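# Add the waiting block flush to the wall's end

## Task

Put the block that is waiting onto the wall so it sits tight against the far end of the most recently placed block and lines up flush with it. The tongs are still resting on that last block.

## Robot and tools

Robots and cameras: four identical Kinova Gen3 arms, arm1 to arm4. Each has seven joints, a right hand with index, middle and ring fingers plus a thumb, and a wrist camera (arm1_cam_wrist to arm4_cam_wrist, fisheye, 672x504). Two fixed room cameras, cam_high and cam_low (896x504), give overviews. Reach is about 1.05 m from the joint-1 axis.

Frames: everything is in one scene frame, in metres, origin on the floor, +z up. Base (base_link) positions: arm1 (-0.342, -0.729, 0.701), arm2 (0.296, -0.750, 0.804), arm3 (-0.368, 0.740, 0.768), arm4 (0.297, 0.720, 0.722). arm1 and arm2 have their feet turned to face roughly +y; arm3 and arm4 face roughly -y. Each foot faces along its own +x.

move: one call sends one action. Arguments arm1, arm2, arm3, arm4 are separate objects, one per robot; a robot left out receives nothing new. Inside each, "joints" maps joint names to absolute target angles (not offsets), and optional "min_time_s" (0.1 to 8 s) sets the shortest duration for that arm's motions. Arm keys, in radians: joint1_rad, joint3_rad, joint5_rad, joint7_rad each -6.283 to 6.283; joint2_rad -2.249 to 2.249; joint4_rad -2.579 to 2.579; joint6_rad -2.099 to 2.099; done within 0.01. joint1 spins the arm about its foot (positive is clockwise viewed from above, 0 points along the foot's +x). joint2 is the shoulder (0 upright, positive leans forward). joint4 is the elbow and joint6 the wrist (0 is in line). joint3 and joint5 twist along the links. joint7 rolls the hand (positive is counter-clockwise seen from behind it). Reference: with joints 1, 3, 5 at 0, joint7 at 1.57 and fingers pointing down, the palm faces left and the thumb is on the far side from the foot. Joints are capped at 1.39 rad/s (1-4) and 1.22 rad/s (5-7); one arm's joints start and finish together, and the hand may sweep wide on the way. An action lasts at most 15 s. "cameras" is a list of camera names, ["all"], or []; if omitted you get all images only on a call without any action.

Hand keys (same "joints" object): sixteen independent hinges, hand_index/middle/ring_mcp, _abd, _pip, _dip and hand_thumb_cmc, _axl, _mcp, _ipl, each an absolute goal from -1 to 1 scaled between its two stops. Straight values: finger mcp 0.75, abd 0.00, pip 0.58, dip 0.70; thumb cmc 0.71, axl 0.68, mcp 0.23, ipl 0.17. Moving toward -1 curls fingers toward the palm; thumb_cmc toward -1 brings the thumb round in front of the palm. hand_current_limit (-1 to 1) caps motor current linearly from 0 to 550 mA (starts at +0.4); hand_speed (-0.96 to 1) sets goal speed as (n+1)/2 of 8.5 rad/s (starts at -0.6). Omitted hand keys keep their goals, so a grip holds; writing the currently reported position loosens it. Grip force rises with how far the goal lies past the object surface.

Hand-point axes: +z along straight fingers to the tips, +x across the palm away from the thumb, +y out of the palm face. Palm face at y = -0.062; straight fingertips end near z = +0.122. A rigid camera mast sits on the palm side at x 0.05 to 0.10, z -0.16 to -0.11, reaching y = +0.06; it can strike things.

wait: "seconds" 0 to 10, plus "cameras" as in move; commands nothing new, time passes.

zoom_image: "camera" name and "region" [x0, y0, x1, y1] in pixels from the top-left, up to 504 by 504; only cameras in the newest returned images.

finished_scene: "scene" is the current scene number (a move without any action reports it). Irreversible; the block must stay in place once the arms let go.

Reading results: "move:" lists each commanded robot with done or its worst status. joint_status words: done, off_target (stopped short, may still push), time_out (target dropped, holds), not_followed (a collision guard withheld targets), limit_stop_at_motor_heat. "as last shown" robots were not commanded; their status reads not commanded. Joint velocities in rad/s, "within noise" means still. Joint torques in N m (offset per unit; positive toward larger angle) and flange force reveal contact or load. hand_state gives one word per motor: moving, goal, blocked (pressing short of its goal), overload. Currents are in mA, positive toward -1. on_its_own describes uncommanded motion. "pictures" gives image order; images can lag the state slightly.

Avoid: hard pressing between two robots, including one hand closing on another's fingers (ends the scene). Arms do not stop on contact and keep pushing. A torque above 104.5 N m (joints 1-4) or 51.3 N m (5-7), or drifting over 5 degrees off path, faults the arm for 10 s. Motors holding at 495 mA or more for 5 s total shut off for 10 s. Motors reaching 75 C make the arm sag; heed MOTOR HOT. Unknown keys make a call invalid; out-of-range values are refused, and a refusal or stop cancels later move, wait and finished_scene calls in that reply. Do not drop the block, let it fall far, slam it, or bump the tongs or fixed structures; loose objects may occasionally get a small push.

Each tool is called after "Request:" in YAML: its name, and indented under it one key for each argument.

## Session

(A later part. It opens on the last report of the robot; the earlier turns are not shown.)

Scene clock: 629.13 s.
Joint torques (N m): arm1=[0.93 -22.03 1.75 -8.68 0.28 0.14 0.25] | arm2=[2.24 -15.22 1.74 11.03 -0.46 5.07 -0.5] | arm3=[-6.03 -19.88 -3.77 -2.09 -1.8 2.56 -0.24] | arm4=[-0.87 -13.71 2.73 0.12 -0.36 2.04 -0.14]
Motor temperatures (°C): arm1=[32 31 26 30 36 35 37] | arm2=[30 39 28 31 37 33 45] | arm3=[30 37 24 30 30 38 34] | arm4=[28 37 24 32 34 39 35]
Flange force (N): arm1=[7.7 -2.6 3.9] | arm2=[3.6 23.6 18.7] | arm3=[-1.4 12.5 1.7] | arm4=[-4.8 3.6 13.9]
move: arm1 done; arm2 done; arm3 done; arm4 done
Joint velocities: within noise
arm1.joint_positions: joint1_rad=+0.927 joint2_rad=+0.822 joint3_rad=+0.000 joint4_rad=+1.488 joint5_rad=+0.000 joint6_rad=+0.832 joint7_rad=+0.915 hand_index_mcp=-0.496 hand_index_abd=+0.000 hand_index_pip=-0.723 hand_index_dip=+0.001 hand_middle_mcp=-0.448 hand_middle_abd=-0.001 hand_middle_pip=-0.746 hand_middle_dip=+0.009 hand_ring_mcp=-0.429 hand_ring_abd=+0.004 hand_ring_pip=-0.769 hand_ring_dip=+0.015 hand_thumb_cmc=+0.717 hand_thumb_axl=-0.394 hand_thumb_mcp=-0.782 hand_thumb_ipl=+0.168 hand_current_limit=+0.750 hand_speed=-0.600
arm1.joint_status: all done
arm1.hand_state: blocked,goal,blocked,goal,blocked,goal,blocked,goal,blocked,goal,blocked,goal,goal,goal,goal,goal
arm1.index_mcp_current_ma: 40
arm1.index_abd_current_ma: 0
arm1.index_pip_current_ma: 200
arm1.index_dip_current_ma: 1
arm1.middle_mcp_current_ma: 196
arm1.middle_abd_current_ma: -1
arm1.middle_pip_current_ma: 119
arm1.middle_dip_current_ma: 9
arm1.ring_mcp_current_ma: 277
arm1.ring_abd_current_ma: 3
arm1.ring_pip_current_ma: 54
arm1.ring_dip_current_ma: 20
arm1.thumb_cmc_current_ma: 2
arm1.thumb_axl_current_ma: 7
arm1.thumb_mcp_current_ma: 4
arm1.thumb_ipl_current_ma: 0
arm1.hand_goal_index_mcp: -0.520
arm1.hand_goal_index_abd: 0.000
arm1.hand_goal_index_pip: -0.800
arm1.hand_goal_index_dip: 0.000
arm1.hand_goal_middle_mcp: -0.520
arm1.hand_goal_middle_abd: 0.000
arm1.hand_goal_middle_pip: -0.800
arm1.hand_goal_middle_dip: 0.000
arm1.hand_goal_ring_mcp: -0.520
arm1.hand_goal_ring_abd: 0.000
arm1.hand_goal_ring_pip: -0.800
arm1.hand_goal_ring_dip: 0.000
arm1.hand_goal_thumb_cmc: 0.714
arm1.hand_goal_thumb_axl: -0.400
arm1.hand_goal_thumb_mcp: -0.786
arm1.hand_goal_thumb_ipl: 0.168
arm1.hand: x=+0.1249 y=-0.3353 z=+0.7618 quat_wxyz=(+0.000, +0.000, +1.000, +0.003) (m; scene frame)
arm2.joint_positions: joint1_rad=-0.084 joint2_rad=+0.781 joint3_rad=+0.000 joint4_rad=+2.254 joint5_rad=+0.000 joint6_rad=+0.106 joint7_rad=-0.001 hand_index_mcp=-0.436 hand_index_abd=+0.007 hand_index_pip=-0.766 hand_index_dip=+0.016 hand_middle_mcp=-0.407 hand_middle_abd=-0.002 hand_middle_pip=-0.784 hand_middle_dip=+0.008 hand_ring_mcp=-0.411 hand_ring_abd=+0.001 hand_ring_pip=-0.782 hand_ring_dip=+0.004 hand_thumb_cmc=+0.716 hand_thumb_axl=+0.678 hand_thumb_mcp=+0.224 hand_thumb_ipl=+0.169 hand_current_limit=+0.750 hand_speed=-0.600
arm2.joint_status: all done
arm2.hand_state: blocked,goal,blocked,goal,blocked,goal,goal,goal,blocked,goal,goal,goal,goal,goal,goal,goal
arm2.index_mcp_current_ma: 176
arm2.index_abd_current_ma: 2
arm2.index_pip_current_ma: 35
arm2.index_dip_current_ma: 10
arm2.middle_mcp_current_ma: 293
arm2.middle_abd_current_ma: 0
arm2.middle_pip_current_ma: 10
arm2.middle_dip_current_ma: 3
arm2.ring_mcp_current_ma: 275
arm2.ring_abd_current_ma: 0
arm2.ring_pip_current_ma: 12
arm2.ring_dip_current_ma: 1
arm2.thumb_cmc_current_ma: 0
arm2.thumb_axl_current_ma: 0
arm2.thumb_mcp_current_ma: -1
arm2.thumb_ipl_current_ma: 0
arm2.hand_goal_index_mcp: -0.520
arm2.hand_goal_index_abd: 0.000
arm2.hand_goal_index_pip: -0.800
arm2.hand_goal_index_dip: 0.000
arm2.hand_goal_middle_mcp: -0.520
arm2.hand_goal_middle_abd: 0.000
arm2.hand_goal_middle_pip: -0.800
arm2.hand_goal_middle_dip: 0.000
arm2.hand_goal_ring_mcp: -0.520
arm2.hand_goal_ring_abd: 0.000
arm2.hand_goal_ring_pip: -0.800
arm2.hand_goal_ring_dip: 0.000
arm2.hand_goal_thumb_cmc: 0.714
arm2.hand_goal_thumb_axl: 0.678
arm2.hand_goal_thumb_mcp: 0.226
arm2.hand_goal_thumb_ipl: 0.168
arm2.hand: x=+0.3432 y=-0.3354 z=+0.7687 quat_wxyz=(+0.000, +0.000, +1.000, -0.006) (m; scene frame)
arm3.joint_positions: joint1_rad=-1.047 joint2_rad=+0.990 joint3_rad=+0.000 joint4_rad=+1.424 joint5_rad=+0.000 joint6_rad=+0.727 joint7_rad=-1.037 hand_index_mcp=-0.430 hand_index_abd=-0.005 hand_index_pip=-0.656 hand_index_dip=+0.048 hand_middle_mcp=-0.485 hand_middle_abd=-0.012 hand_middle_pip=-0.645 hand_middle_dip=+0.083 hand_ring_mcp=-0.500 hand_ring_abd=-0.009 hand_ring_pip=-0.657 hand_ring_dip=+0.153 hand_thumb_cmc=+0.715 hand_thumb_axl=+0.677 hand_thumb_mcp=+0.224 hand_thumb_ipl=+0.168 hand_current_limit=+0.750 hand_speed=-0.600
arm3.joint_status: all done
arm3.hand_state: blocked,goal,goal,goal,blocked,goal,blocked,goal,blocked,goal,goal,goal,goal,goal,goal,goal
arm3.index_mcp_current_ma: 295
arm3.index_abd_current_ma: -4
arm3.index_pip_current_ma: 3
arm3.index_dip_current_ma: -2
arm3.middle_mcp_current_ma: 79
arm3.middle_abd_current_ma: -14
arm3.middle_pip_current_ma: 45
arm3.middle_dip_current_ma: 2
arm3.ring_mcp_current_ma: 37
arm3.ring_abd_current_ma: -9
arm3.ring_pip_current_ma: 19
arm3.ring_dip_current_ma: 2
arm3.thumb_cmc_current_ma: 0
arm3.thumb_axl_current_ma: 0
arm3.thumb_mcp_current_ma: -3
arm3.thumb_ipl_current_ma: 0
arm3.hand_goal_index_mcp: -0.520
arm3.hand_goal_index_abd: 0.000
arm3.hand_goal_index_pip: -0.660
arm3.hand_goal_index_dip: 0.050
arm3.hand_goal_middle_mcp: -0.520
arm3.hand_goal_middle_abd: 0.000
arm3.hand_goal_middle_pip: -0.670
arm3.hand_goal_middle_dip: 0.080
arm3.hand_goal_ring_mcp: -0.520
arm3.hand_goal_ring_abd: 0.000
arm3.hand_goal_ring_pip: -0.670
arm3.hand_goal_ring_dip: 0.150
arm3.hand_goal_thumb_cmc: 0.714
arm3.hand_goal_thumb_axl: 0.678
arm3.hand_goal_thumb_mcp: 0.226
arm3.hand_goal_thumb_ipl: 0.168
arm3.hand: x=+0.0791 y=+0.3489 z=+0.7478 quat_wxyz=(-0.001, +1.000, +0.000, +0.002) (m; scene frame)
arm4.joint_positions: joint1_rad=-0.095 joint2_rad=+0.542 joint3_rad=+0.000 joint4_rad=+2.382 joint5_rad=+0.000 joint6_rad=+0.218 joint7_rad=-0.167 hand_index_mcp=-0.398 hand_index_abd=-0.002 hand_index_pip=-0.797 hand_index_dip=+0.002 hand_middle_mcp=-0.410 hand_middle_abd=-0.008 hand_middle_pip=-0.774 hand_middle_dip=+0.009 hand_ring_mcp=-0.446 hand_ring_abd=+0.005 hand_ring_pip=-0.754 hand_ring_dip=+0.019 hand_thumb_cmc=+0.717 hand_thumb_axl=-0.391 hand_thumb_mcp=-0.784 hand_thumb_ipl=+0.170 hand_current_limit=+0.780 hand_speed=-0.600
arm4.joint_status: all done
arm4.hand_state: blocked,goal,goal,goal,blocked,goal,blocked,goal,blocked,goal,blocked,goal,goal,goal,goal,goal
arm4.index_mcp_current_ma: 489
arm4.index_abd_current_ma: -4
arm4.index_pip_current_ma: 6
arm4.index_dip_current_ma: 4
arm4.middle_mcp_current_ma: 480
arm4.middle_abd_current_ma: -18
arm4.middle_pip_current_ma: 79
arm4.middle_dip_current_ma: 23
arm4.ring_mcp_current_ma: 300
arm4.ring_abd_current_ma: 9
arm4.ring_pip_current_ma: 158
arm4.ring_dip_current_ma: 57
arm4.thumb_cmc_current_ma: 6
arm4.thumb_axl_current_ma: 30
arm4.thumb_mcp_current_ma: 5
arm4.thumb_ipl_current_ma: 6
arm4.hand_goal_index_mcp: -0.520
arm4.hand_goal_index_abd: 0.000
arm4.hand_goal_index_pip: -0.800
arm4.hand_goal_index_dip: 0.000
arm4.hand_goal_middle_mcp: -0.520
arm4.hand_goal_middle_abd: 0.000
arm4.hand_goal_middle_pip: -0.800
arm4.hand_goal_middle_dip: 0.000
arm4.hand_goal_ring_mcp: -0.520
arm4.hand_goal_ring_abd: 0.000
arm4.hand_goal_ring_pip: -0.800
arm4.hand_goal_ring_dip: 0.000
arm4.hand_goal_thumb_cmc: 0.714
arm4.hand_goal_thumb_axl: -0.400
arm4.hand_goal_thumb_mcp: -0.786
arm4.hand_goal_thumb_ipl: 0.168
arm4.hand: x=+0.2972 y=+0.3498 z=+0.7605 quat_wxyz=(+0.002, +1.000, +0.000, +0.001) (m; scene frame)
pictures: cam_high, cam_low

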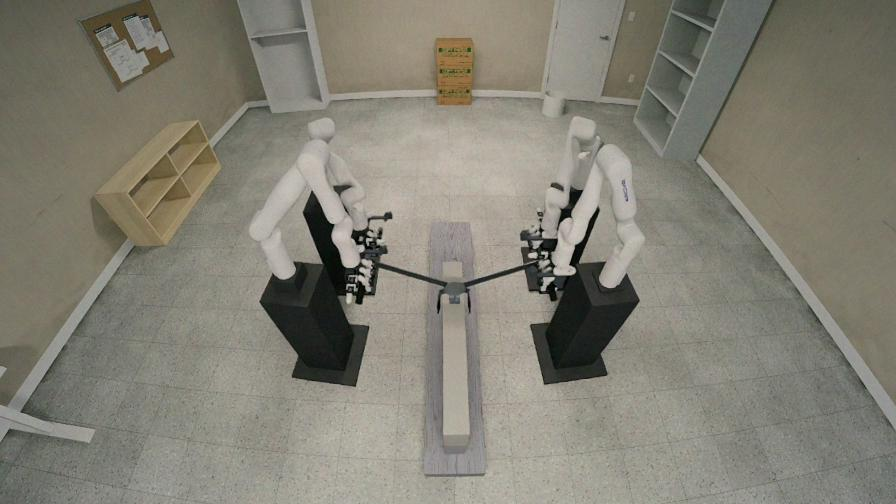

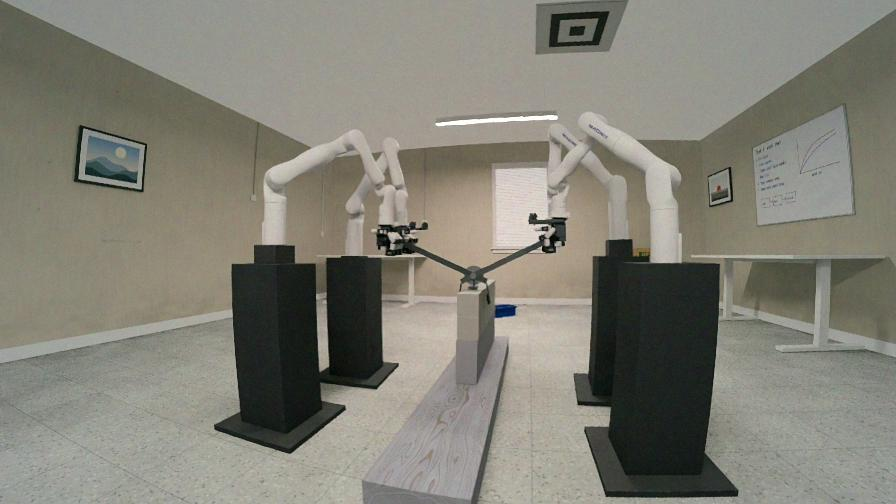

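Request:
move:
  arm1: {"joints": {"joint1_rad": 0.9319, "joint2_rad": 0.838, "joint4_rad": 1.5024, "joint6_rad": 0.8012, "joint7_rad": 0.9206}, "min_time_s": 2}
  arm2: {"joints": {"joint1_rad": -0.0843, "joint2_rad": 0.8174, "joint4_rad": 2.2628, "joint6_rad": 0.0614, "joint7_rad": -0.0009}, "min_time_s": 2}
  arm3: {"joints": {"joint1_rad": -1.0527, "joint2_rad": 1.009, "joint4_rad": 1.4312, "joint6_rad": 0.7014, "joint7_rad": -1.0428}, "min_time_s": 2}
  arm4: {"joints": {"joint1_rad": -0.0971, "joint2_rad": 0.5809, "joint4_rad": 2.399, "joint6_rad": 0.1616, "joint7_rad": -0.1694}, "min_time_s": 2}
  cameras: ["cam_low", "cam_high"]

Request:
zoom_image:
  camera: "cam_low"
  region: [440, 250, 510, 360]

Request:
zoom_image:
  camera: "cam_high"
  region: [420, 270, 490, 360]

Scene clock: 635.07 s.
Joint torques (N m): arm1=[4.29 -21.33 4.75 -5.88 1 1.69 -0.05] | arm2=[2.71 -14 2.2 13.32 -0.63 5.85 -0.69] | arm3=[-8.19 -18.69 -5.92 -0.62 -2.31 3.11 -0.15] | arm4=[-1.54 -12.74 1.88 4.38 -0.13 3.59 0.14]
Motor temperatures (°C): arm1=[32 31 26 30 36 35 37] | arm2=[30 39 28 31 37 33 45] | arm3=[30 36 24 30 30 38 34] | arm4=[28 36 24 32 34 39 35]
Flange force (N): arm1=[6.4 5.3 4.6] | arm2=[4.3 26.2 18.3] | arm3=[-1.4 16.9 0.6] | arm4=[-5.5 10.4 14.6]
move: arm1 done; arm2 done; arm3 done; arm4 done
Joint velocities: within noise
arm1.joint_positions: joint1_rad=+0.932 joint2_rad=+0.838 joint3_rad=+0.000 joint4_rad=+1.502 joint5_rad=+0.000 joint6_rad=+0.801 joint7_rad=+0.921 hand_index_mcp=-0.497 hand_index_abd=+0.000 hand_index_pip=-0.722 hand_index_dip=+0.001 hand_middle_mcp=-0.448 hand_middle_abd=-0.001 hand_middle_pip=-0.746 hand_middle_dip=+0.009 hand_ring_mcp=-0.429 hand_ring_abd=+0.004 hand_ring_pip=-0.769 hand_ring_dip=+0.015 hand_thumb_cmc=+0.717 hand_thumb_axl=-0.394 hand_thumb_mcp=-0.782 hand_thumb_ipl=+0.168 hand_current_limit=+0.750 hand_speed=-0.600
arm1.joint_status: all done
arm1.hand_state: blocked,goal,blocked,goal,blocked,goal,blocked,goal,blocked,goal,blocked,goal,goal,goal,goal,goal
arm1.index_mcp_current_ma: 40
arm1.index_abd_current_ma: 0
arm1.index_pip_current_ma: 202
arm1.index_dip_current_ma: 1
arm1.middle_mcp_current_ma: 196
arm1.middle_abd_current_ma: -1
arm1.middle_pip_current_ma: 119
arm1.middle_dip_current_ma: 9
arm1.ring_mcp_current_ma: 277
arm1.ring_abd_current_ma: 3
arm1.ring_pip_current_ma: 54
arm1.ring_dip_current_ma: 20
arm1.thumb_cmc_current_ma: 2
arm1.thumb_axl_current_ma: 7
arm1.thumb_mcp_current_ma: 5
arm1.thumb_ipl_current_ma: 0
arm1.hand_goal_index_mcp: -0.520
arm1.hand_goal_index_abd: 0.000
arm1.hand_goal_index_pip: -0.800
arm1.hand_goal_index_dip: 0.000
arm1.hand_goal_middle_mcp: -0.520
arm1.hand_goal_middle_abd: 0.000
arm1.hand_goal_middle_pip: -0.800
arm1.hand_goal_middle_dip: 0.000
arm1.hand_goal_ring_mcp: -0.520
arm1.hand_goal_ring_abd: 0.000
arm1.hand_goal_ring_pip: -0.800
arm1.hand_goal_ring_dip: 0.000
arm1.hand_goal_thumb_cmc: 0.714
arm1.hand_goal_thumb_axl: -0.400
arm1.hand_goal_thumb_mcp: -0.786
arm1.hand_goal_thumb_ipl: 0.168
arm1.hand: x=+0.1249 y=-0.3387 z=+0.7498 quat_wxyz=(+0.000, +0.000, +1.000, +0.003) (m; scene frame)
arm2.joint_positions: joint1_rad=-0.084 joint2_rad=+0.817 joint3_rad=+0.000 joint4_rad=+2.263 joint5_rad=+0.000 joint6_rad=+0.061 joint7_rad=-0.001 hand_index_mcp=-0.437 hand_index_abd=+0.006 hand_index_pip=-0.755 hand_index_dip=+0.017 hand_middle_mcp=-0.407 hand_middle_abd=-0.002 hand_middle_pip=-0.775 hand_middle_dip=+0.010 hand_ring_mcp=-0.411 hand_ring_abd=+0.001 hand_ring_pip=-0.782 hand_ring_dip=+0.004 hand_thumb_cmc=+0.716 hand_thumb_axl=+0.678 hand_thumb_mcp=+0.224 hand_thumb_ipl=+0.169 hand_current_limit=+0.750 hand_speed=-0.600
arm2.joint_status: all done
arm2.hand_state: blocked,goal,blocked,goal,blocked,goal,blocked,goal,blocked,goal,goal,goal,goal,goal,goal,goal
arm2.index_mcp_current_ma: 175
arm2.index_abd_current_ma: 2
arm2.index_pip_current_ma: 56
arm2.index_dip_current_ma: 11
arm2.middle_mcp_current_ma: 291
arm2.middle_abd_current_ma: 0
arm2.middle_pip_current_ma: 21
arm2.middle_dip_current_ma: 5
arm2.ring_mcp_current_ma: 275
arm2.ring_abd_current_ma: 0
arm2.ring_pip_current_ma: 12
arm2.ring_dip_current_ma: 1
arm2.thumb_cmc_current_ma: 0
arm2.thumb_axl_current_ma: 0
arm2.thumb_mcp_current_ma: -1
arm2.thumb_ipl_current_ma: 0
arm2.hand_goal_index_mcp: -0.520
arm2.hand_goal_index_abd: 0.000
arm2.hand_goal_index_pip: -0.800
arm2.hand_goal_index_dip: 0.000
arm2.hand_goal_middle_mcp: -0.520
arm2.hand_goal_middle_abd: 0.000
arm2.hand_goal_middle_pip: -0.800
arm2.hand_goal_middle_dip: 0.000
arm2.hand_goal_ring_mcp: -0.520
arm2.hand_goal_ring_abd: 0.000
arm2.hand_goal_ring_pip: -0.800
arm2.hand_goal_ring_dip: 0.000
arm2.hand_goal_thumb_cmc: 0.714
arm2.hand_goal_thumb_axl: 0.678
arm2.hand_goal_thumb_mcp: 0.226
arm2.hand_goal_thumb_ipl: 0.168
arm2.hand: x=+0.3432 y=-0.3391 z=+0.7568 quat_wxyz=(+0.000, +0.000, +1.000, -0.006) (m; scene frame)
arm3.joint_positions: joint1_rad=-1.053 joint2_rad=+1.009 joint3_rad=+0.000 joint4_rad=+1.431 joint5_rad=+0.000 joint6_rad=+0.701 joint7_rad=-1.043 hand_index_mcp=-0.430 hand_index_abd=-0.005 hand_index_pip=-0.656 hand_index_dip=+0.048 hand_middle_mcp=-0.485 hand_middle_abd=-0.015 hand_middle_pip=-0.636 hand_middle_dip=+0.083 hand_ring_mcp=-0.500 hand_ring_abd=-0.011 hand_ring_pip=-0.648 hand_ring_dip=+0.153 hand_thumb_cmc=+0.715 hand_thumb_axl=+0.677 hand_thumb_mcp=+0.224 hand_thumb_ipl=+0.168 hand_current_limit=+0.750 hand_speed=-0.600
arm3.joint_status: all done
arm3.hand_state: blocked,goal,goal,goal,blocked,goal,blocked,goal,blocked,goal,blocked,goal,goal,goal,goal,goal
arm3.index_mcp_current_ma: 292
arm3.index_abd_current_ma: -4
arm3.index_pip_current_ma: 3
arm3.index_dip_current_ma: -2
arm3.middle_mcp_current_ma: 79
arm3.middle_abd_current_ma: -18
arm3.middle_pip_current_ma: 71
arm3.middle_dip_current_ma: 2
arm3.ring_mcp_current_ma: 37
arm3.ring_abd_current_ma: -13
arm3.ring_pip_current_ma: 39
arm3.ring_dip_current_ma: 2
arm3.thumb_cmc_current_ma: 0
arm3.thumb_axl_current_ma: 0
arm3.thumb_mcp_current_ma: -3
arm3.thumb_ipl_current_ma: 0
arm3.hand_goal_index_mcp: -0.520
arm3.hand_goal_index_abd: 0.000
arm3.hand_goal_index_pip: -0.660
arm3.hand_goal_index_dip: 0.050
arm3.hand_goal_middle_mcp: -0.520
arm3.hand_goal_middle_abd: 0.000
arm3.hand_goal_middle_pip: -0.670
arm3.hand_goal_middle_dip: 0.080
arm3.hand_goal_ring_mcp: -0.520
arm3.hand_goal_ring_abd: 0.000
arm3.hand_goal_ring_pip: -0.670
arm3.hand_goal_ring_dip: 0.150
arm3.hand_goal_thumb_cmc: 0.714
arm3.hand_goal_thumb_axl: 0.678
arm3.hand_goal_thumb_mcp: 0.226
arm3.hand_goal_thumb_ipl: 0.168
arm3.hand: x=+0.0792 y=+0.3524 z=+0.7359 quat_wxyz=(-0.001, +1.000, +0.000, +0.002) (m; scene frame)
arm4.joint_positions: joint1_rad=-0.097 joint2_rad=+0.581 joint3_rad=+0.000 joint4_rad=+2.399 joint5_rad=+0.000 joint6_rad=+0.162 joint7_rad=-0.169 hand_index_mcp=-0.398 hand_index_abd=-0.002 hand_index_pip=-0.797 hand_index_dip=+0.002 hand_middle_mcp=-0.410 hand_middle_abd=-0.009 hand_middle_pip=-0.774 hand_middle_dip=+0.009 hand_ring_mcp=-0.446 hand_ring_abd=+0.005 hand_ring_pip=-0.754 hand_ring_dip=+0.019 hand_thumb_cmc=+0.717 hand_thumb_axl=-0.391 hand_thumb_mcp=-0.784 hand_thumb_ipl=+0.170 hand_current_limit=+0.780 hand_speed=-0.600
arm4.joint_status: all done
arm4.hand_state: blocked,goal,goal,goal,blocked,goal,blocked,goal,blocked,goal,blocked,goal,goal,goal,goal,goal
arm4.index_mcp_current_ma: 489
arm4.index_abd_current_ma: -4
arm4.index_pip_current_ma: 6
arm4.index_dip_current_ma: 4
arm4.middle_mcp_current_ma: 480
arm4.middle_abd_current_ma: -20
arm4.middle_pip_current_ma: 79
arm4.middle_dip_current_ma: 23
arm4.ring_mcp_current_ma: 300
arm4.ring_abd_current_ma: 9
arm4.ring_pip_current_ma: 158
arm4.ring_dip_current_ma: 57
arm4.thumb_cmc_current_ma: 6
arm4.thumb_axl_current_ma: 30
arm4.thumb_mcp_current_ma: 5
arm4.thumb_ipl_current_ma: 6
arm4.hand_goal_index_mcp: -0.520
arm4.hand_goal_index_abd: 0.000
arm4.hand_goal_index_pip: -0.800
arm4.hand_goal_index_dip: 0.000
arm4.hand_goal_middle_mcp: -0.520
arm4.hand_goal_middle_abd: 0.000
arm4.hand_goal_middle_pip: -0.800
arm4.hand_goal_middle_dip: 0.000
arm4.hand_goal_ring_mcp: -0.520
arm4.hand_goal_ring_abd: 0.000
arm4.hand_goal_ring_pip: -0.800
arm4.hand_goal_ring_dip: 0.000
arm4.hand_goal_thumb_cmc: 0.714
arm4.hand_goal_thumb_axl: -0.400
arm4.hand_goal_thumb_mcp: -0.786
arm4.hand_goal_thumb_ipl: 0.168
arm4.hand: x=+0.2972 y=+0.3532 z=+0.7485 quat_wxyz=(+0.002, +1.000, +0.000, +0.001) (m; scene frame)
pictures: cam_high, cam_low

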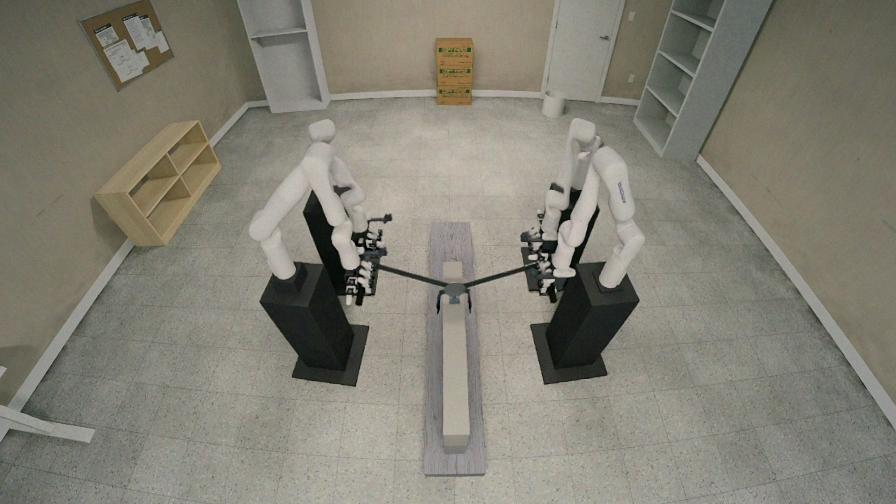

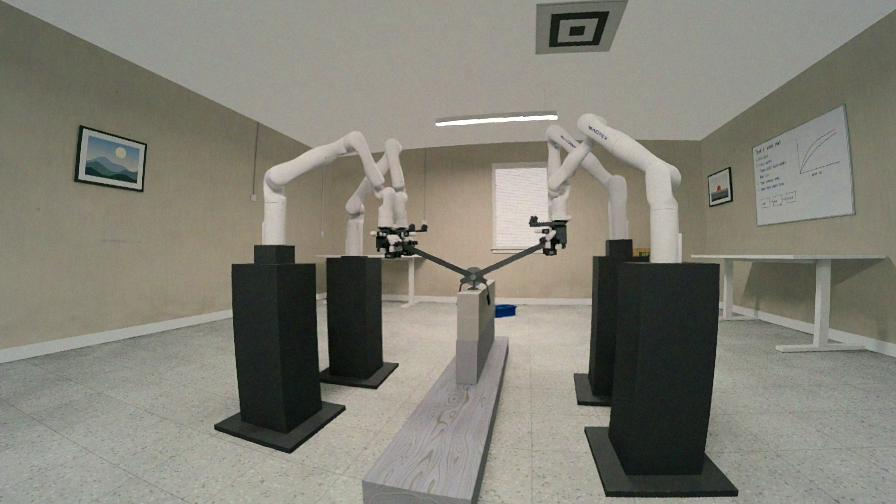

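Scaled by 4.582 from the camera's 896x504 image, which has a finer 1280x720 frame.

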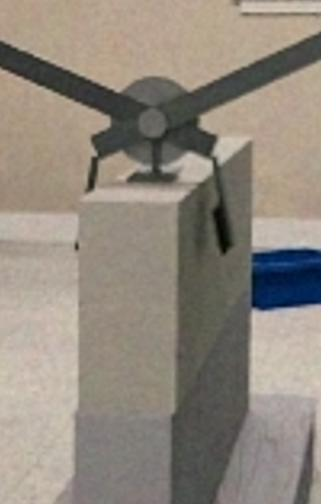

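Scaled by 5.600 from the camera's 896x504 image, which has a finer 1280x720 frame.

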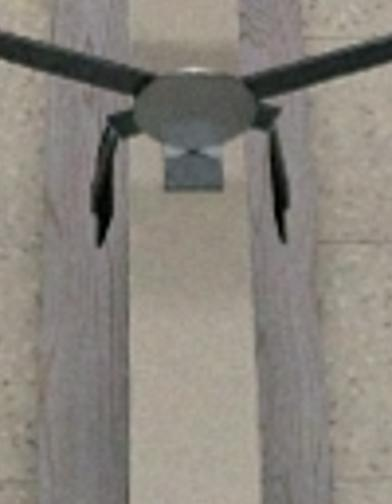

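Request:
move:
  arm1: {"joints": {"joint1_rad": 0.9297, "joint2_rad": 0.8493, "joint4_rad": 1.5019, "joint6_rad": 0.7904, "joint7_rad": 0.9184}, "min_time_s": 1.5}
  arm2: {"joints": {"joint1_rad": -0.084, "joint2_rad": 0.8362, "joint4_rad": 2.2565, "joint6_rad": 0.0489, "joint7_rad": -0.0006}, "min_time_s": 1.5}
  arm3: {"joints": {"joint1_rad": -1.0504, "joint2_rad": 1.0212, "joint4_rad": 1.4271, "joint6_rad": 0.6933, "joint7_rad": -1.0405}, "min_time_s": 1.5}
  arm4: {"joints": {"joint1_rad": -0.0966, "joint2_rad": 0.6026, "joint4_rad": 2.3971, "joint6_rad": 0.1419, "joint7_rad": -0.1689}, "min_time_s": 1.5}
  cameras: ["cam_low", "cam_high"]

Request:
zoom_image:
  camera: "cam_low"
  region: [440, 250, 510, 360]

Scene clock: 640.47 s.
Joint torques (N m): arm1=[-9.07 -7.67 -8.39 -7.08 -3.87 -1.73 0.05] | arm2=[-1.68 -7.98 -3.26 5.56 -0.08 2.32 0.02] | arm3=[-1.05 -7.5 -0.23 3.01 -1.34 2.89 -0.83] | arm4=[9.27 -6.17 15.6 -19.22 -1.2 -7.55 -2.16]
Motor temperatures (°C): arm1=[32 31 26 30 36 35 37] | arm2=[30 38 28 31 37 33 45] | arm3=[30 36 24 30 30 38 34] | arm4=[28 36 24 32 34 39 35]
Flange force (N): arm1=[8.2 -25.9 -25.1] | arm2=[-5.8 10.7 -12.3] | arm3=[3.2 6.1 -19.9] | arm4=[20.1 -43.7 -42.4]
move: arm1 done; arm2 done; arm3 done; arm4 done
Joint velocities: within noise
arm1.joint_positions: joint1_rad=+0.930 joint2_rad=+0.849 joint3_rad=+0.000 joint4_rad=+1.502 joint5_rad=+0.000 joint6_rad=+0.790 joint7_rad=+0.918 hand_index_mcp=-0.497 hand_index_abd=-0.003 hand_index_pip=-0.722 hand_index_dip=+0.001 hand_middle_mcp=-0.448 hand_middle_abd=-0.001 hand_middle_pip=-0.746 hand_middle_dip=+0.009 hand_ring_mcp=-0.429 hand_ring_abd=+0.000 hand_ring_pip=-0.769 hand_ring_dip=+0.015 hand_thumb_cmc=+0.717 hand_thumb_axl=-0.394 hand_thumb_mcp=-0.782 hand_thumb_ipl=+0.168 hand_current_limit=+0.750 hand_speed=-0.600
arm1.joint_status: all done
arm1.hand_state: blocked,goal,blocked,goal,blocked,goal,blocked,goal,blocked,goal,blocked,goal,goal,goal,goal,goal
arm1.index_mcp_current_ma: 38
arm1.index_abd_current_ma: -2
arm1.index_pip_current_ma: 202
arm1.index_dip_current_ma: 1
arm1.middle_mcp_current_ma: 196
arm1.middle_abd_current_ma: -1
arm1.middle_pip_current_ma: 119
arm1.middle_dip_current_ma: 9
arm1.ring_mcp_current_ma: 277
arm1.ring_abd_current_ma: 0
arm1.ring_pip_current_ma: 54
arm1.ring_dip_current_ma: 20
arm1.thumb_cmc_current_ma: 2
arm1.thumb_axl_current_ma: 7
arm1.thumb_mcp_current_ma: 5
arm1.thumb_ipl_current_ma: 0
arm1.hand_goal_index_mcp: -0.520
arm1.hand_goal_index_abd: 0.000
arm1.hand_goal_index_pip: -0.800
arm1.hand_goal_index_dip: 0.000
arm1.hand_goal_middle_mcp: -0.520
arm1.hand_goal_middle_abd: 0.000
arm1.hand_goal_middle_pip: -0.800
arm1.hand_goal_middle_dip: 0.000
arm1.hand_goal_ring_mcp: -0.520
arm1.hand_goal_ring_abd: 0.000
arm1.hand_goal_ring_pip: -0.800
arm1.hand_goal_ring_dip: 0.000
arm1.hand_goal_thumb_cmc: 0.714
arm1.hand_goal_thumb_axl: -0.400
arm1.hand_goal_thumb_mcp: -0.786
arm1.hand_goal_thumb_ipl: 0.168
arm1.hand: x=+0.1249 y=-0.3372 z=+0.7439 quat_wxyz=(+0.000, +0.000, +1.000, +0.003) (m; scene frame)
arm2.joint_positions: joint1_rad=-0.084 joint2_rad=+0.836 joint3_rad=+0.000 joint4_rad=+2.257 joint5_rad=+0.000 joint6_rad=+0.049 joint7_rad=-0.001 hand_index_mcp=-0.478 hand_index_abd=-0.003 hand_index_pip=-0.726 hand_index_dip=+0.017 hand_middle_mcp=-0.446 hand_middle_abd=-0.011 hand_middle_pip=-0.753 hand_middle_dip=+0.012 hand_ring_mcp=-0.418 hand_ring_abd=+0.001 hand_ring_pip=-0.776 hand_ring_dip=+0.004 hand_thumb_cmc=+0.728 hand_thumb_axl=+0.674 hand_thumb_mcp=+0.224 hand_thumb_ipl=+0.169 hand_current_limit=+0.750 hand_speed=-0.600
arm2.joint_status: all done
arm2.hand_state: blocked,goal,blocked,goal,blocked,goal,blocked,goal,blocked,goal,blocked,goal,goal,goal,goal,goal
arm2.index_mcp_current_ma: 56
arm2.index_abd_current_ma: 0
arm2.index_pip_current_ma: 130
arm2.index_dip_current_ma: 11
arm2.middle_mcp_current_ma: 143
arm2.middle_abd_current_ma: -4
arm2.middle_pip_current_ma: 59
arm2.middle_dip_current_ma: 6
arm2.ring_mcp_current_ma: 247
arm2.ring_abd_current_ma: 0
arm2.ring_pip_current_ma: 20
arm2.ring_dip_current_ma: 1
arm2.thumb_cmc_current_ma: 8
arm2.thumb_axl_current_ma: -1
arm2.thumb_mcp_current_ma: -1
arm2.thumb_ipl_current_ma: 0
arm2.hand_goal_index_mcp: -0.520
arm2.hand_goal_index_abd: 0.000
arm2.hand_goal_index_pip: -0.800
arm2.hand_goal_index_dip: 0.000
arm2.hand_goal_middle_mcp: -0.520
arm2.hand_goal_middle_abd: 0.000
arm2.hand_goal_middle_pip: -0.800
arm2.hand_goal_middle_dip: 0.000
arm2.hand_goal_ring_mcp: -0.520
arm2.hand_goal_ring_abd: 0.000
arm2.hand_goal_ring_pip: -0.800
arm2.hand_goal_ring_dip: 0.000
arm2.hand_goal_thumb_cmc: 0.714
arm2.hand_goal_thumb_axl: 0.678
arm2.hand_goal_thumb_mcp: 0.226
arm2.hand_goal_thumb_ipl: 0.168
arm2.on_its_own: hand_middle_mcp moved -0.039 toward your old target -0.520
arm2.hand: x=+0.3434 y=-0.3377 z=+0.7507 quat_wxyz=(+0.000, +0.000, +1.000, -0.006) (m; scene frame)
arm3.joint_positions: joint1_rad=-1.050 joint2_rad=+1.021 joint3_rad=+0.000 joint4_rad=+1.427 joint5_rad=+0.000 joint6_rad=+0.693 joint7_rad=-1.040 hand_index_mcp=-0.496 hand_index_abd=-0.010 hand_index_pip=-0.622 hand_index_dip=+0.055 hand_middle_mcp=-0.517 hand_middle_abd=-0.005 hand_middle_pip=-0.630 hand_middle_dip=+0.090 hand_ring_mcp=-0.525 hand_ring_abd=-0.001 hand_ring_pip=-0.645 hand_ring_dip=+0.160 hand_thumb_cmc=+0.715 hand_thumb_axl=+0.677 hand_thumb_mcp=+0.224 hand_thumb_ipl=+0.168 hand_current_limit=+0.750 hand_speed=-0.600
arm3.joint_status: all done
arm3.hand_state: blocked,goal,blocked,goal,goal,goal,blocked,goal,goal,goal,blocked,goal,goal,goal,goal,goal
arm3.index_mcp_current_ma: 48
arm3.index_abd_current_ma: -11
arm3.index_pip_current_ma: 84
arm3.index_dip_current_ma: 5
arm3.middle_mcp_current_ma: 3
arm3.middle_abd_current_ma: -5
arm3.middle_pip_current_ma: 88
arm3.middle_dip_current_ma: 13
arm3.ring_mcp_current_ma: -6
arm3.ring_abd_current_ma: 0
arm3.ring_pip_current_ma: 47
arm3.ring_dip_current_ma: 13
arm3.thumb_cmc_current_ma: 0
arm3.thumb_axl_current_ma: 0
arm3.thumb_mcp_current_ma: -3
arm3.thumb_ipl_current_ma: 0
arm3.hand_goal_index_mcp: -0.520
arm3.hand_goal_index_abd: 0.000
arm3.hand_goal_index_pip: -0.660
arm3.hand_goal_index_dip: 0.050
arm3.hand_goal_middle_mcp: -0.520
arm3.hand_goal_middle_abd: 0.000
arm3.hand_goal_middle_pip: -0.670
arm3.hand_goal_middle_dip: 0.080
arm3.hand_goal_ring_mcp: -0.520
arm3.hand_goal_ring_abd: 0.000
arm3.hand_goal_ring_pip: -0.670
arm3.hand_goal_ring_dip: 0.150
arm3.hand_goal_thumb_cmc: 0.714
arm3.hand_goal_thumb_axl: 0.678
arm3.hand_goal_thumb_mcp: 0.226
arm3.hand_goal_thumb_ipl: 0.168
arm3.on_its_own: hand_index_mcp moved -0.065 toward your old target -0.520
arm3.hand: x=+0.0792 y=+0.3509 z=+0.7299 quat_wxyz=(-0.001, +1.000, +0.000, +0.002) (m; scene frame)
arm4.joint_positions: joint1_rad=-0.097 joint2_rad=+0.603 joint3_rad=+0.000 joint4_rad=+2.397 joint5_rad=+0.000 joint6_rad=+0.142 joint7_rad=-0.169 hand_index_mcp=-0.446 hand_index_abd=-0.003 hand_index_pip=-0.783 hand_index_dip=+0.003 hand_middle_mcp=-0.440 hand_middle_abd=+0.002 hand_middle_pip=-0.757 hand_middle_dip=+0.009 hand_ring_mcp=-0.450 hand_ring_abd=+0.005 hand_ring_pip=-0.751 hand_ring_dip=+0.019 hand_thumb_cmc=+0.717 hand_thumb_axl=-0.391 hand_thumb_mcp=-0.784 hand_thumb_ipl=+0.170 hand_current_limit=+0.780 hand_speed=-0.600
arm4.joint_status: all done
arm4.hand_state: blocked,goal,goal,goal,blocked,goal,blocked,goal,blocked,goal,blocked,goal,goal,goal,goal,goal
arm4.index_mcp_current_ma: 302
arm4.index_abd_current_ma: -4
arm4.index_pip_current_ma: 47
arm4.index_dip_current_ma: 6
arm4.middle_mcp_current_ma: 329
arm4.middle_abd_current_ma: 3
arm4.middle_pip_current_ma: 147
arm4.middle_dip_current_ma: 24
arm4.ring_mcp_current_ma: 282
arm4.ring_abd_current_ma: 10
arm4.ring_pip_current_ma: 173
arm4.ring_dip_current_ma: 57
arm4.thumb_cmc_current_ma: 5
arm4.thumb_axl_current_ma: 30
arm4.thumb_mcp_current_ma: 5
arm4.thumb_ipl_current_ma: 6
arm4.hand_goal_index_mcp: -0.520
arm4.hand_goal_index_abd: 0.000
arm4.hand_goal_index_pip: -0.800
arm4.hand_goal_index_dip: 0.000
arm4.hand_goal_middle_mcp: -0.520
arm4.hand_goal_middle_abd: 0.000
arm4.hand_goal_middle_pip: -0.800
arm4.hand_goal_middle_dip: 0.000
arm4.hand_goal_ring_mcp: -0.520
arm4.hand_goal_ring_abd: 0.000
arm4.hand_goal_ring_pip: -0.800
arm4.hand_goal_ring_dip: 0.000
arm4.hand_goal_thumb_cmc: 0.714
arm4.hand_goal_thumb_axl: -0.400
arm4.hand_goal_thumb_mcp: -0.786
arm4.hand_goal_thumb_ipl: 0.168
arm4.on_its_own: hand_index_mcp moved -0.047 toward your old target -0.520
arm4.hand: x=+0.2974 y=+0.3519 z=+0.7425 quat_wxyz=(+0.002, +1.000, +0.000, +0.001) (m; scene frame)
pictures: cam_high, cam_low

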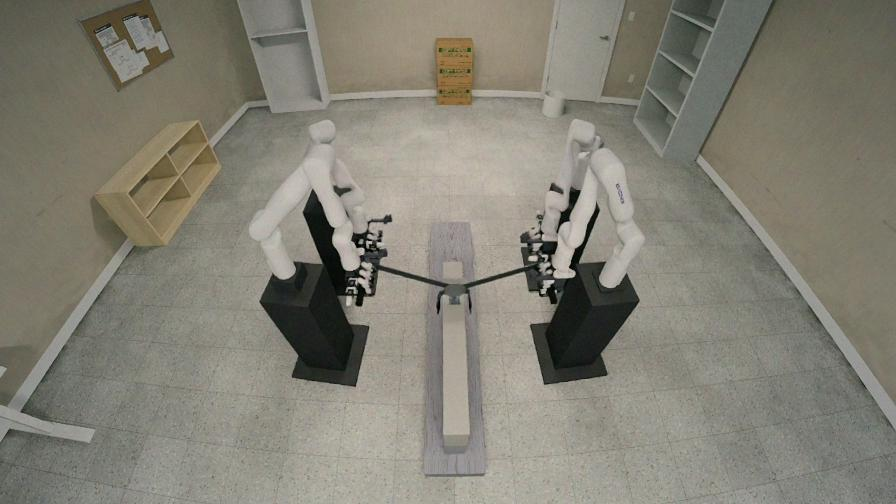

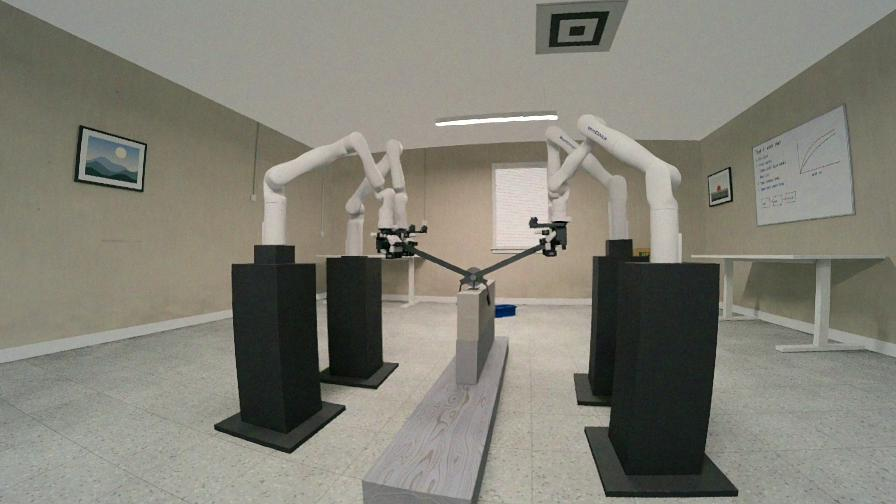

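Scaled by 4.582 from the camera's 896x504 image, which has a finer 1280x720 frame.

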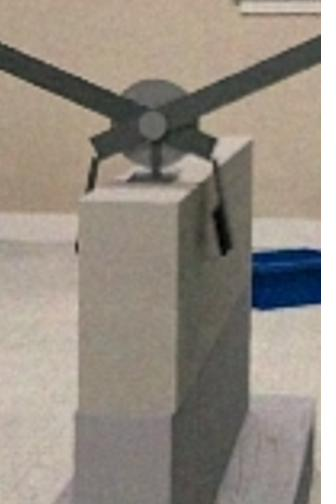

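Request:
move:
  arm1: {"joints": {"joint1_rad": 0.9308, "joint2_rad": 0.8437, "joint4_rad": 1.5022, "joint6_rad": 0.7957, "joint7_rad": 0.9195}, "min_time_s": 1}
  arm2: {"joints": {"joint1_rad": -0.0842, "joint2_rad": 0.8268, "joint4_rad": 2.2597, "joint6_rad": 0.0552, "joint7_rad": -0.0008}, "min_time_s": 1}
  arm3: {"joints": {"joint1_rad": -1.0516, "joint2_rad": 1.0151, "joint4_rad": 1.4292, "joint6_rad": 0.6974, "joint7_rad": -1.0417}, "min_time_s": 1}
  arm4: {"joints": {"joint1_rad": -0.0969, "joint2_rad": 0.5908, "joint4_rad": 2.398, "joint6_rad": 0.1528, "joint7_rad": -0.1692}, "min_time_s": 1}
  cameras: ["cam_high", "cam_low"]

Request:
zoom_image:
  camera: "cam_high"
  region: [250, 150, 650, 450]

Scene clock: 649.80 s.
Joint torques (N m): arm1=[-1.98 -19.67 -1.45 -7.57 -0.94 0.37 0.54] | arm2=[2.45 -17.02 2.54 8.28 -0.35 3.29 -0.44] | arm3=[-6.72 -19.85 -4.26 -2.94 -1.64 1.87 -0.09] | arm4=[0.15 -15.03 4.18 -3.67 -0.02 -0.28 0.04]
Motor temperatures (°C): arm1=[32 31 26 30 36 35 37] | arm2=[30 38 28 31 37 33 45] | arm3=[30 36 24 30 30 38 34] | arm4=[28 36 24 32 34 39 35]
Flange force (N): arm1=[5.6 -7.0 -0.3] | arm2=[4.8 18.1 19.0] | arm3=[-4.2 11.8 0.3] | arm4=[-1.1 -5.0 10.8]
move: arm1 done; arm2 done; arm3 done; arm4 done
Joint velocities: within noise
arm1.joint_positions: joint1_rad=+0.931 joint2_rad=+0.844 joint3_rad=+0.000 joint4_rad=+1.502 joint5_rad=+0.000 joint6_rad=+0.796 joint7_rad=+0.920 hand_index_mcp=-0.496 hand_index_abd=-0.003 hand_index_pip=-0.722 hand_index_dip=+0.001 hand_middle_mcp=-0.448 hand_middle_abd=-0.001 hand_middle_pip=-0.746 hand_middle_dip=+0.009 hand_ring_mcp=-0.429 hand_ring_abd=+0.002 hand_ring_pip=-0.769 hand_ring_dip=+0.015 hand_thumb_cmc=+0.717 hand_thumb_axl=-0.394 hand_thumb_mcp=-0.782 hand_thumb_ipl=+0.168 hand_current_limit=+0.750 hand_speed=-0.600
arm1.joint_status: all done
arm1.hand_state: blocked,goal,blocked,goal,blocked,goal,blocked,goal,blocked,goal,blocked,goal,goal,goal,goal,goal
arm1.index_mcp_current_ma: 40
arm1.index_abd_current_ma: -1
arm1.index_pip_current_ma: 202
arm1.index_dip_current_ma: 1
arm1.middle_mcp_current_ma: 196
arm1.middle_abd_current_ma: -1
arm1.middle_pip_current_ma: 119
arm1.middle_dip_current_ma: 9
arm1.ring_mcp_current_ma: 277
arm1.ring_abd_current_ma: 1
arm1.ring_pip_current_ma: 54
arm1.ring_dip_current_ma: 20
arm1.thumb_cmc_current_ma: 2
arm1.thumb_axl_current_ma: 7
arm1.thumb_mcp_current_ma: 5
arm1.thumb_ipl_current_ma: 0
arm1.hand_goal_index_mcp: -0.520
arm1.hand_goal_index_abd: 0.000
arm1.hand_goal_index_pip: -0.800
arm1.hand_goal_index_dip: 0.000
arm1.hand_goal_middle_mcp: -0.520
arm1.hand_goal_middle_abd: 0.000
arm1.hand_goal_middle_pip: -0.800
arm1.hand_goal_middle_dip: 0.000
arm1.hand_goal_ring_mcp: -0.520
arm1.hand_goal_ring_abd: 0.000
arm1.hand_goal_ring_pip: -0.800
arm1.hand_goal_ring_dip: 0.000
arm1.hand_goal_thumb_cmc: 0.714
arm1.hand_goal_thumb_axl: -0.400
arm1.hand_goal_thumb_mcp: -0.786
arm1.hand_goal_thumb_ipl: 0.168
arm1.hand: x=+0.1249 y=-0.3379 z=+0.7468 quat_wxyz=(+0.000, +0.000, +1.000, +0.003) (m; scene frame)
arm2.joint_positions: joint1_rad=-0.084 joint2_rad=+0.827 joint3_rad=+0.000 joint4_rad=+2.260 joint5_rad=+0.000 joint6_rad=+0.055 joint7_rad=-0.001 hand_index_mcp=-0.461 hand_index_abd=-0.001 hand_index_pip=-0.730 hand_index_dip=+0.011 hand_middle_mcp=-0.439 hand_middle_abd=-0.004 hand_middle_pip=-0.758 hand_middle_dip=+0.012 hand_ring_mcp=-0.418 hand_ring_abd=+0.001 hand_ring_pip=-0.776 hand_ring_dip=+0.004 hand_thumb_cmc=+0.724 hand_thumb_axl=+0.676 hand_thumb_mcp=+0.224 hand_thumb_ipl=+0.169 hand_current_limit=+0.750 hand_speed=-0.600
arm2.joint_status: all done
arm2.hand_state: blocked,goal,blocked,goal,blocked,goal,blocked,goal,blocked,goal,blocked,goal,goal,goal,goal,goal
arm2.index_mcp_current_ma: 99
arm2.index_abd_current_ma: 0
arm2.index_pip_current_ma: 118
arm2.index_dip_current_ma: 6
arm2.middle_mcp_current_ma: 168
arm2.middle_abd_current_ma: -1
arm2.middle_pip_current_ma: 50
arm2.middle_dip_current_ma: 6
arm2.ring_mcp_current_ma: 247
arm2.ring_abd_current_ma: 0
arm2.ring_pip_current_ma: 20
arm2.ring_dip_current_ma: 1
arm2.thumb_cmc_current_ma: 5
arm2.thumb_axl_current_ma: -1
arm2.thumb_mcp_current_ma: -1
arm2.thumb_ipl_current_ma: 0
arm2.hand_goal_index_mcp: -0.520
arm2.hand_goal_index_abd: 0.000
arm2.hand_goal_index_pip: -0.800
arm2.hand_goal_index_dip: 0.000
arm2.hand_goal_middle_mcp: -0.520
arm2.hand_goal_middle_abd: 0.000
arm2.hand_goal_middle_pip: -0.800
arm2.hand_goal_middle_dip: 0.000
arm2.hand_goal_ring_mcp: -0.520
arm2.hand_goal_ring_abd: 0.000
arm2.hand_goal_ring_pip: -0.800
arm2.hand_goal_ring_dip: 0.000
arm2.hand_goal_thumb_cmc: 0.714
arm2.hand_goal_thumb_axl: 0.678
arm2.hand_goal_thumb_mcp: 0.226
arm2.hand_goal_thumb_ipl: 0.168
arm2.hand: x=+0.3433 y=-0.3384 z=+0.7537 quat_wxyz=(+0.000, +0.000, +1.000, -0.006) (m; scene frame)
arm3.joint_positions: joint1_rad=-1.052 joint2_rad=+1.015 joint3_rad=+0.000 joint4_rad=+1.429 joint5_rad=+0.000 joint6_rad=+0.697 joint7_rad=-1.042 hand_index_mcp=-0.465 hand_index_abd=-0.010 hand_index_pip=-0.626 hand_index_dip=+0.053 hand_middle_mcp=-0.491 hand_middle_abd=-0.007 hand_middle_pip=-0.630 hand_middle_dip=+0.084 hand_ring_mcp=-0.506 hand_ring_abd=-0.001 hand_ring_pip=-0.644 hand_ring_dip=+0.160 hand_thumb_cmc=+0.715 hand_thumb_axl=+0.677 hand_thumb_mcp=+0.224 hand_thumb_ipl=+0.168 hand_current_limit=+0.750 hand_speed=-0.600
arm3.joint_status: all done
arm3.hand_state: blocked,goal,blocked,goal,blocked,goal,blocked,goal,goal,goal,blocked,goal,goal,goal,goal,goal
arm3.index_mcp_current_ma: 149
arm3.index_abd_current_ma: -11
arm3.index_pip_current_ma: 70
arm3.index_dip_current_ma: 2
arm3.middle_mcp_current_ma: 61
arm3.middle_abd_current_ma: -7
arm3.middle_pip_current_ma: 88
arm3.middle_dip_current_ma: 4
arm3.ring_mcp_current_ma: 22
arm3.ring_abd_current_ma: 0
arm3.ring_pip_current_ma: 48
arm3.ring_dip_current_ma: 13
arm3.thumb_cmc_current_ma: 0
arm3.thumb_axl_current_ma: 0
arm3.thumb_mcp_current_ma: -3
arm3.thumb_ipl_current_ma: 0
arm3.hand_goal_index_mcp: -0.520
arm3.hand_goal_index_abd: 0.000
arm3.hand_goal_index_pip: -0.660
arm3.hand_goal_index_dip: 0.050
arm3.hand_goal_middle_mcp: -0.520
arm3.hand_goal_middle_abd: 0.000
arm3.hand_goal_middle_pip: -0.670
arm3.hand_goal_middle_dip: 0.080
arm3.hand_goal_ring_mcp: -0.520
arm3.hand_goal_ring_abd: 0.000
arm3.hand_goal_ring_pip: -0.670
arm3.hand_goal_ring_dip: 0.150
arm3.hand_goal_thumb_cmc: 0.714
arm3.hand_goal_thumb_axl: 0.678
arm3.hand_goal_thumb_mcp: 0.226
arm3.hand_goal_thumb_ipl: 0.168
arm3.hand: x=+0.0792 y=+0.3517 z=+0.7329 quat_wxyz=(-0.001, +1.000, +0.000, +0.002) (m; scene frame)
arm4.joint_positions: joint1_rad=-0.097 joint2_rad=+0.591 joint3_rad=+0.000 joint4_rad=+2.398 joint5_rad=+0.000 joint6_rad=+0.153 joint7_rad=-0.169 hand_index_mcp=-0.446 hand_index_abd=-0.002 hand_index_pip=-0.783 hand_index_dip=+0.003 hand_middle_mcp=-0.440 hand_middle_abd=+0.003 hand_middle_pip=-0.757 hand_middle_dip=+0.009 hand_ring_mcp=-0.450 hand_ring_abd=+0.009 hand_ring_pip=-0.751 hand_ring_dip=+0.019 hand_thumb_cmc=+0.717 hand_thumb_axl=-0.391 hand_thumb_mcp=-0.784 hand_thumb_ipl=+0.170 hand_current_limit=+0.780 hand_speed=-0.600
arm4.joint_status: all done
arm4.hand_state: blocked,goal,goal,goal,blocked,goal,blocked,goal,blocked,goal,blocked,goal,goal,goal,goal,goal
arm4.index_mcp_current_ma: 302
arm4.index_abd_current_ma: -4
arm4.index_pip_current_ma: 47
arm4.index_dip_current_ma: 6
arm4.middle_mcp_current_ma: 329
arm4.middle_abd_current_ma: 4
arm4.middle_pip_current_ma: 147
arm4.middle_dip_current_ma: 24
arm4.ring_mcp_current_ma: 282
arm4.ring_abd_current_ma: 18
arm4.ring_pip_current_ma: 173
arm4.ring_dip_current_ma: 57
arm4.thumb_cmc_current_ma: 5
arm4.thumb_axl_current_ma: 30
arm4.thumb_mcp_current_ma: 5
arm4.thumb_ipl_current_ma: 6
arm4.hand_goal_index_mcp: -0.520
arm4.hand_goal_index_abd: 0.000
arm4.hand_goal_index_pip: -0.800
arm4.hand_goal_index_dip: 0.000
arm4.hand_goal_middle_mcp: -0.520
arm4.hand_goal_middle_abd: 0.000
arm4.hand_goal_middle_pip: -0.800
arm4.hand_goal_middle_dip: 0.000
arm4.hand_goal_ring_mcp: -0.520
arm4.hand_goal_ring_abd: 0.000
arm4.hand_goal_ring_pip: -0.800
arm4.hand_goal_ring_dip: 0.000
arm4.hand_goal_thumb_cmc: 0.714
arm4.hand_goal_thumb_axl: -0.400
arm4.hand_goal_thumb_mcp: -0.786
arm4.hand_goal_thumb_ipl: 0.168
arm4.hand: x=+0.2973 y=+0.3525 z=+0.7458 quat_wxyz=(+0.002, +1.000, +0.000, +0.001) (m; scene frame)
pictures: cam_high, cam_low

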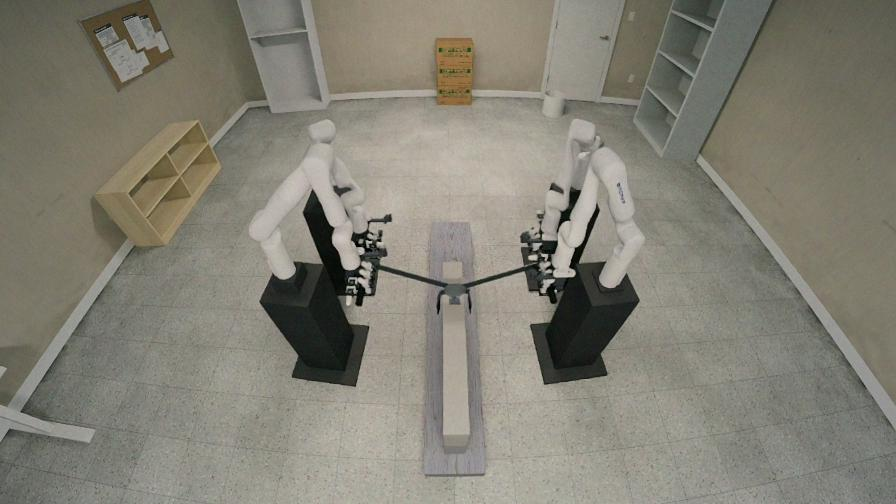

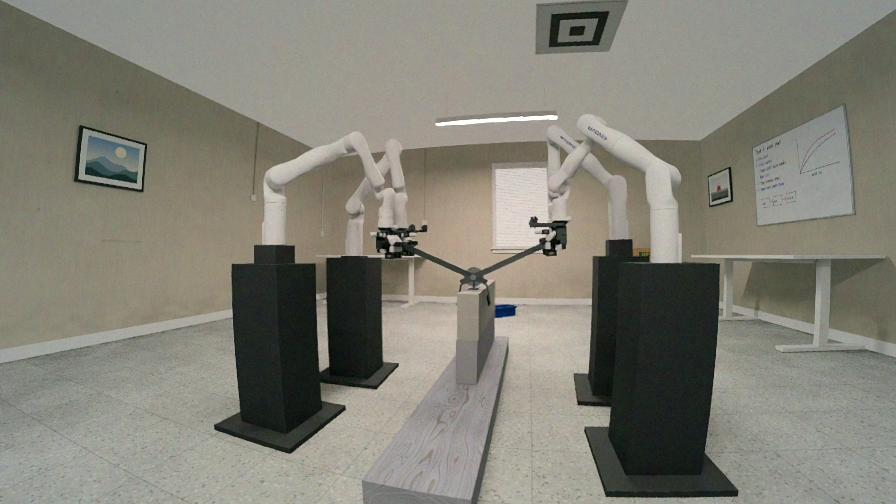

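Scaled by 1.260 from the camera's 896x504 image, which has a finer 1280x720 frame.

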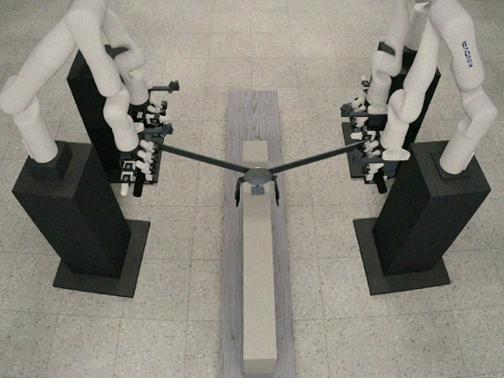

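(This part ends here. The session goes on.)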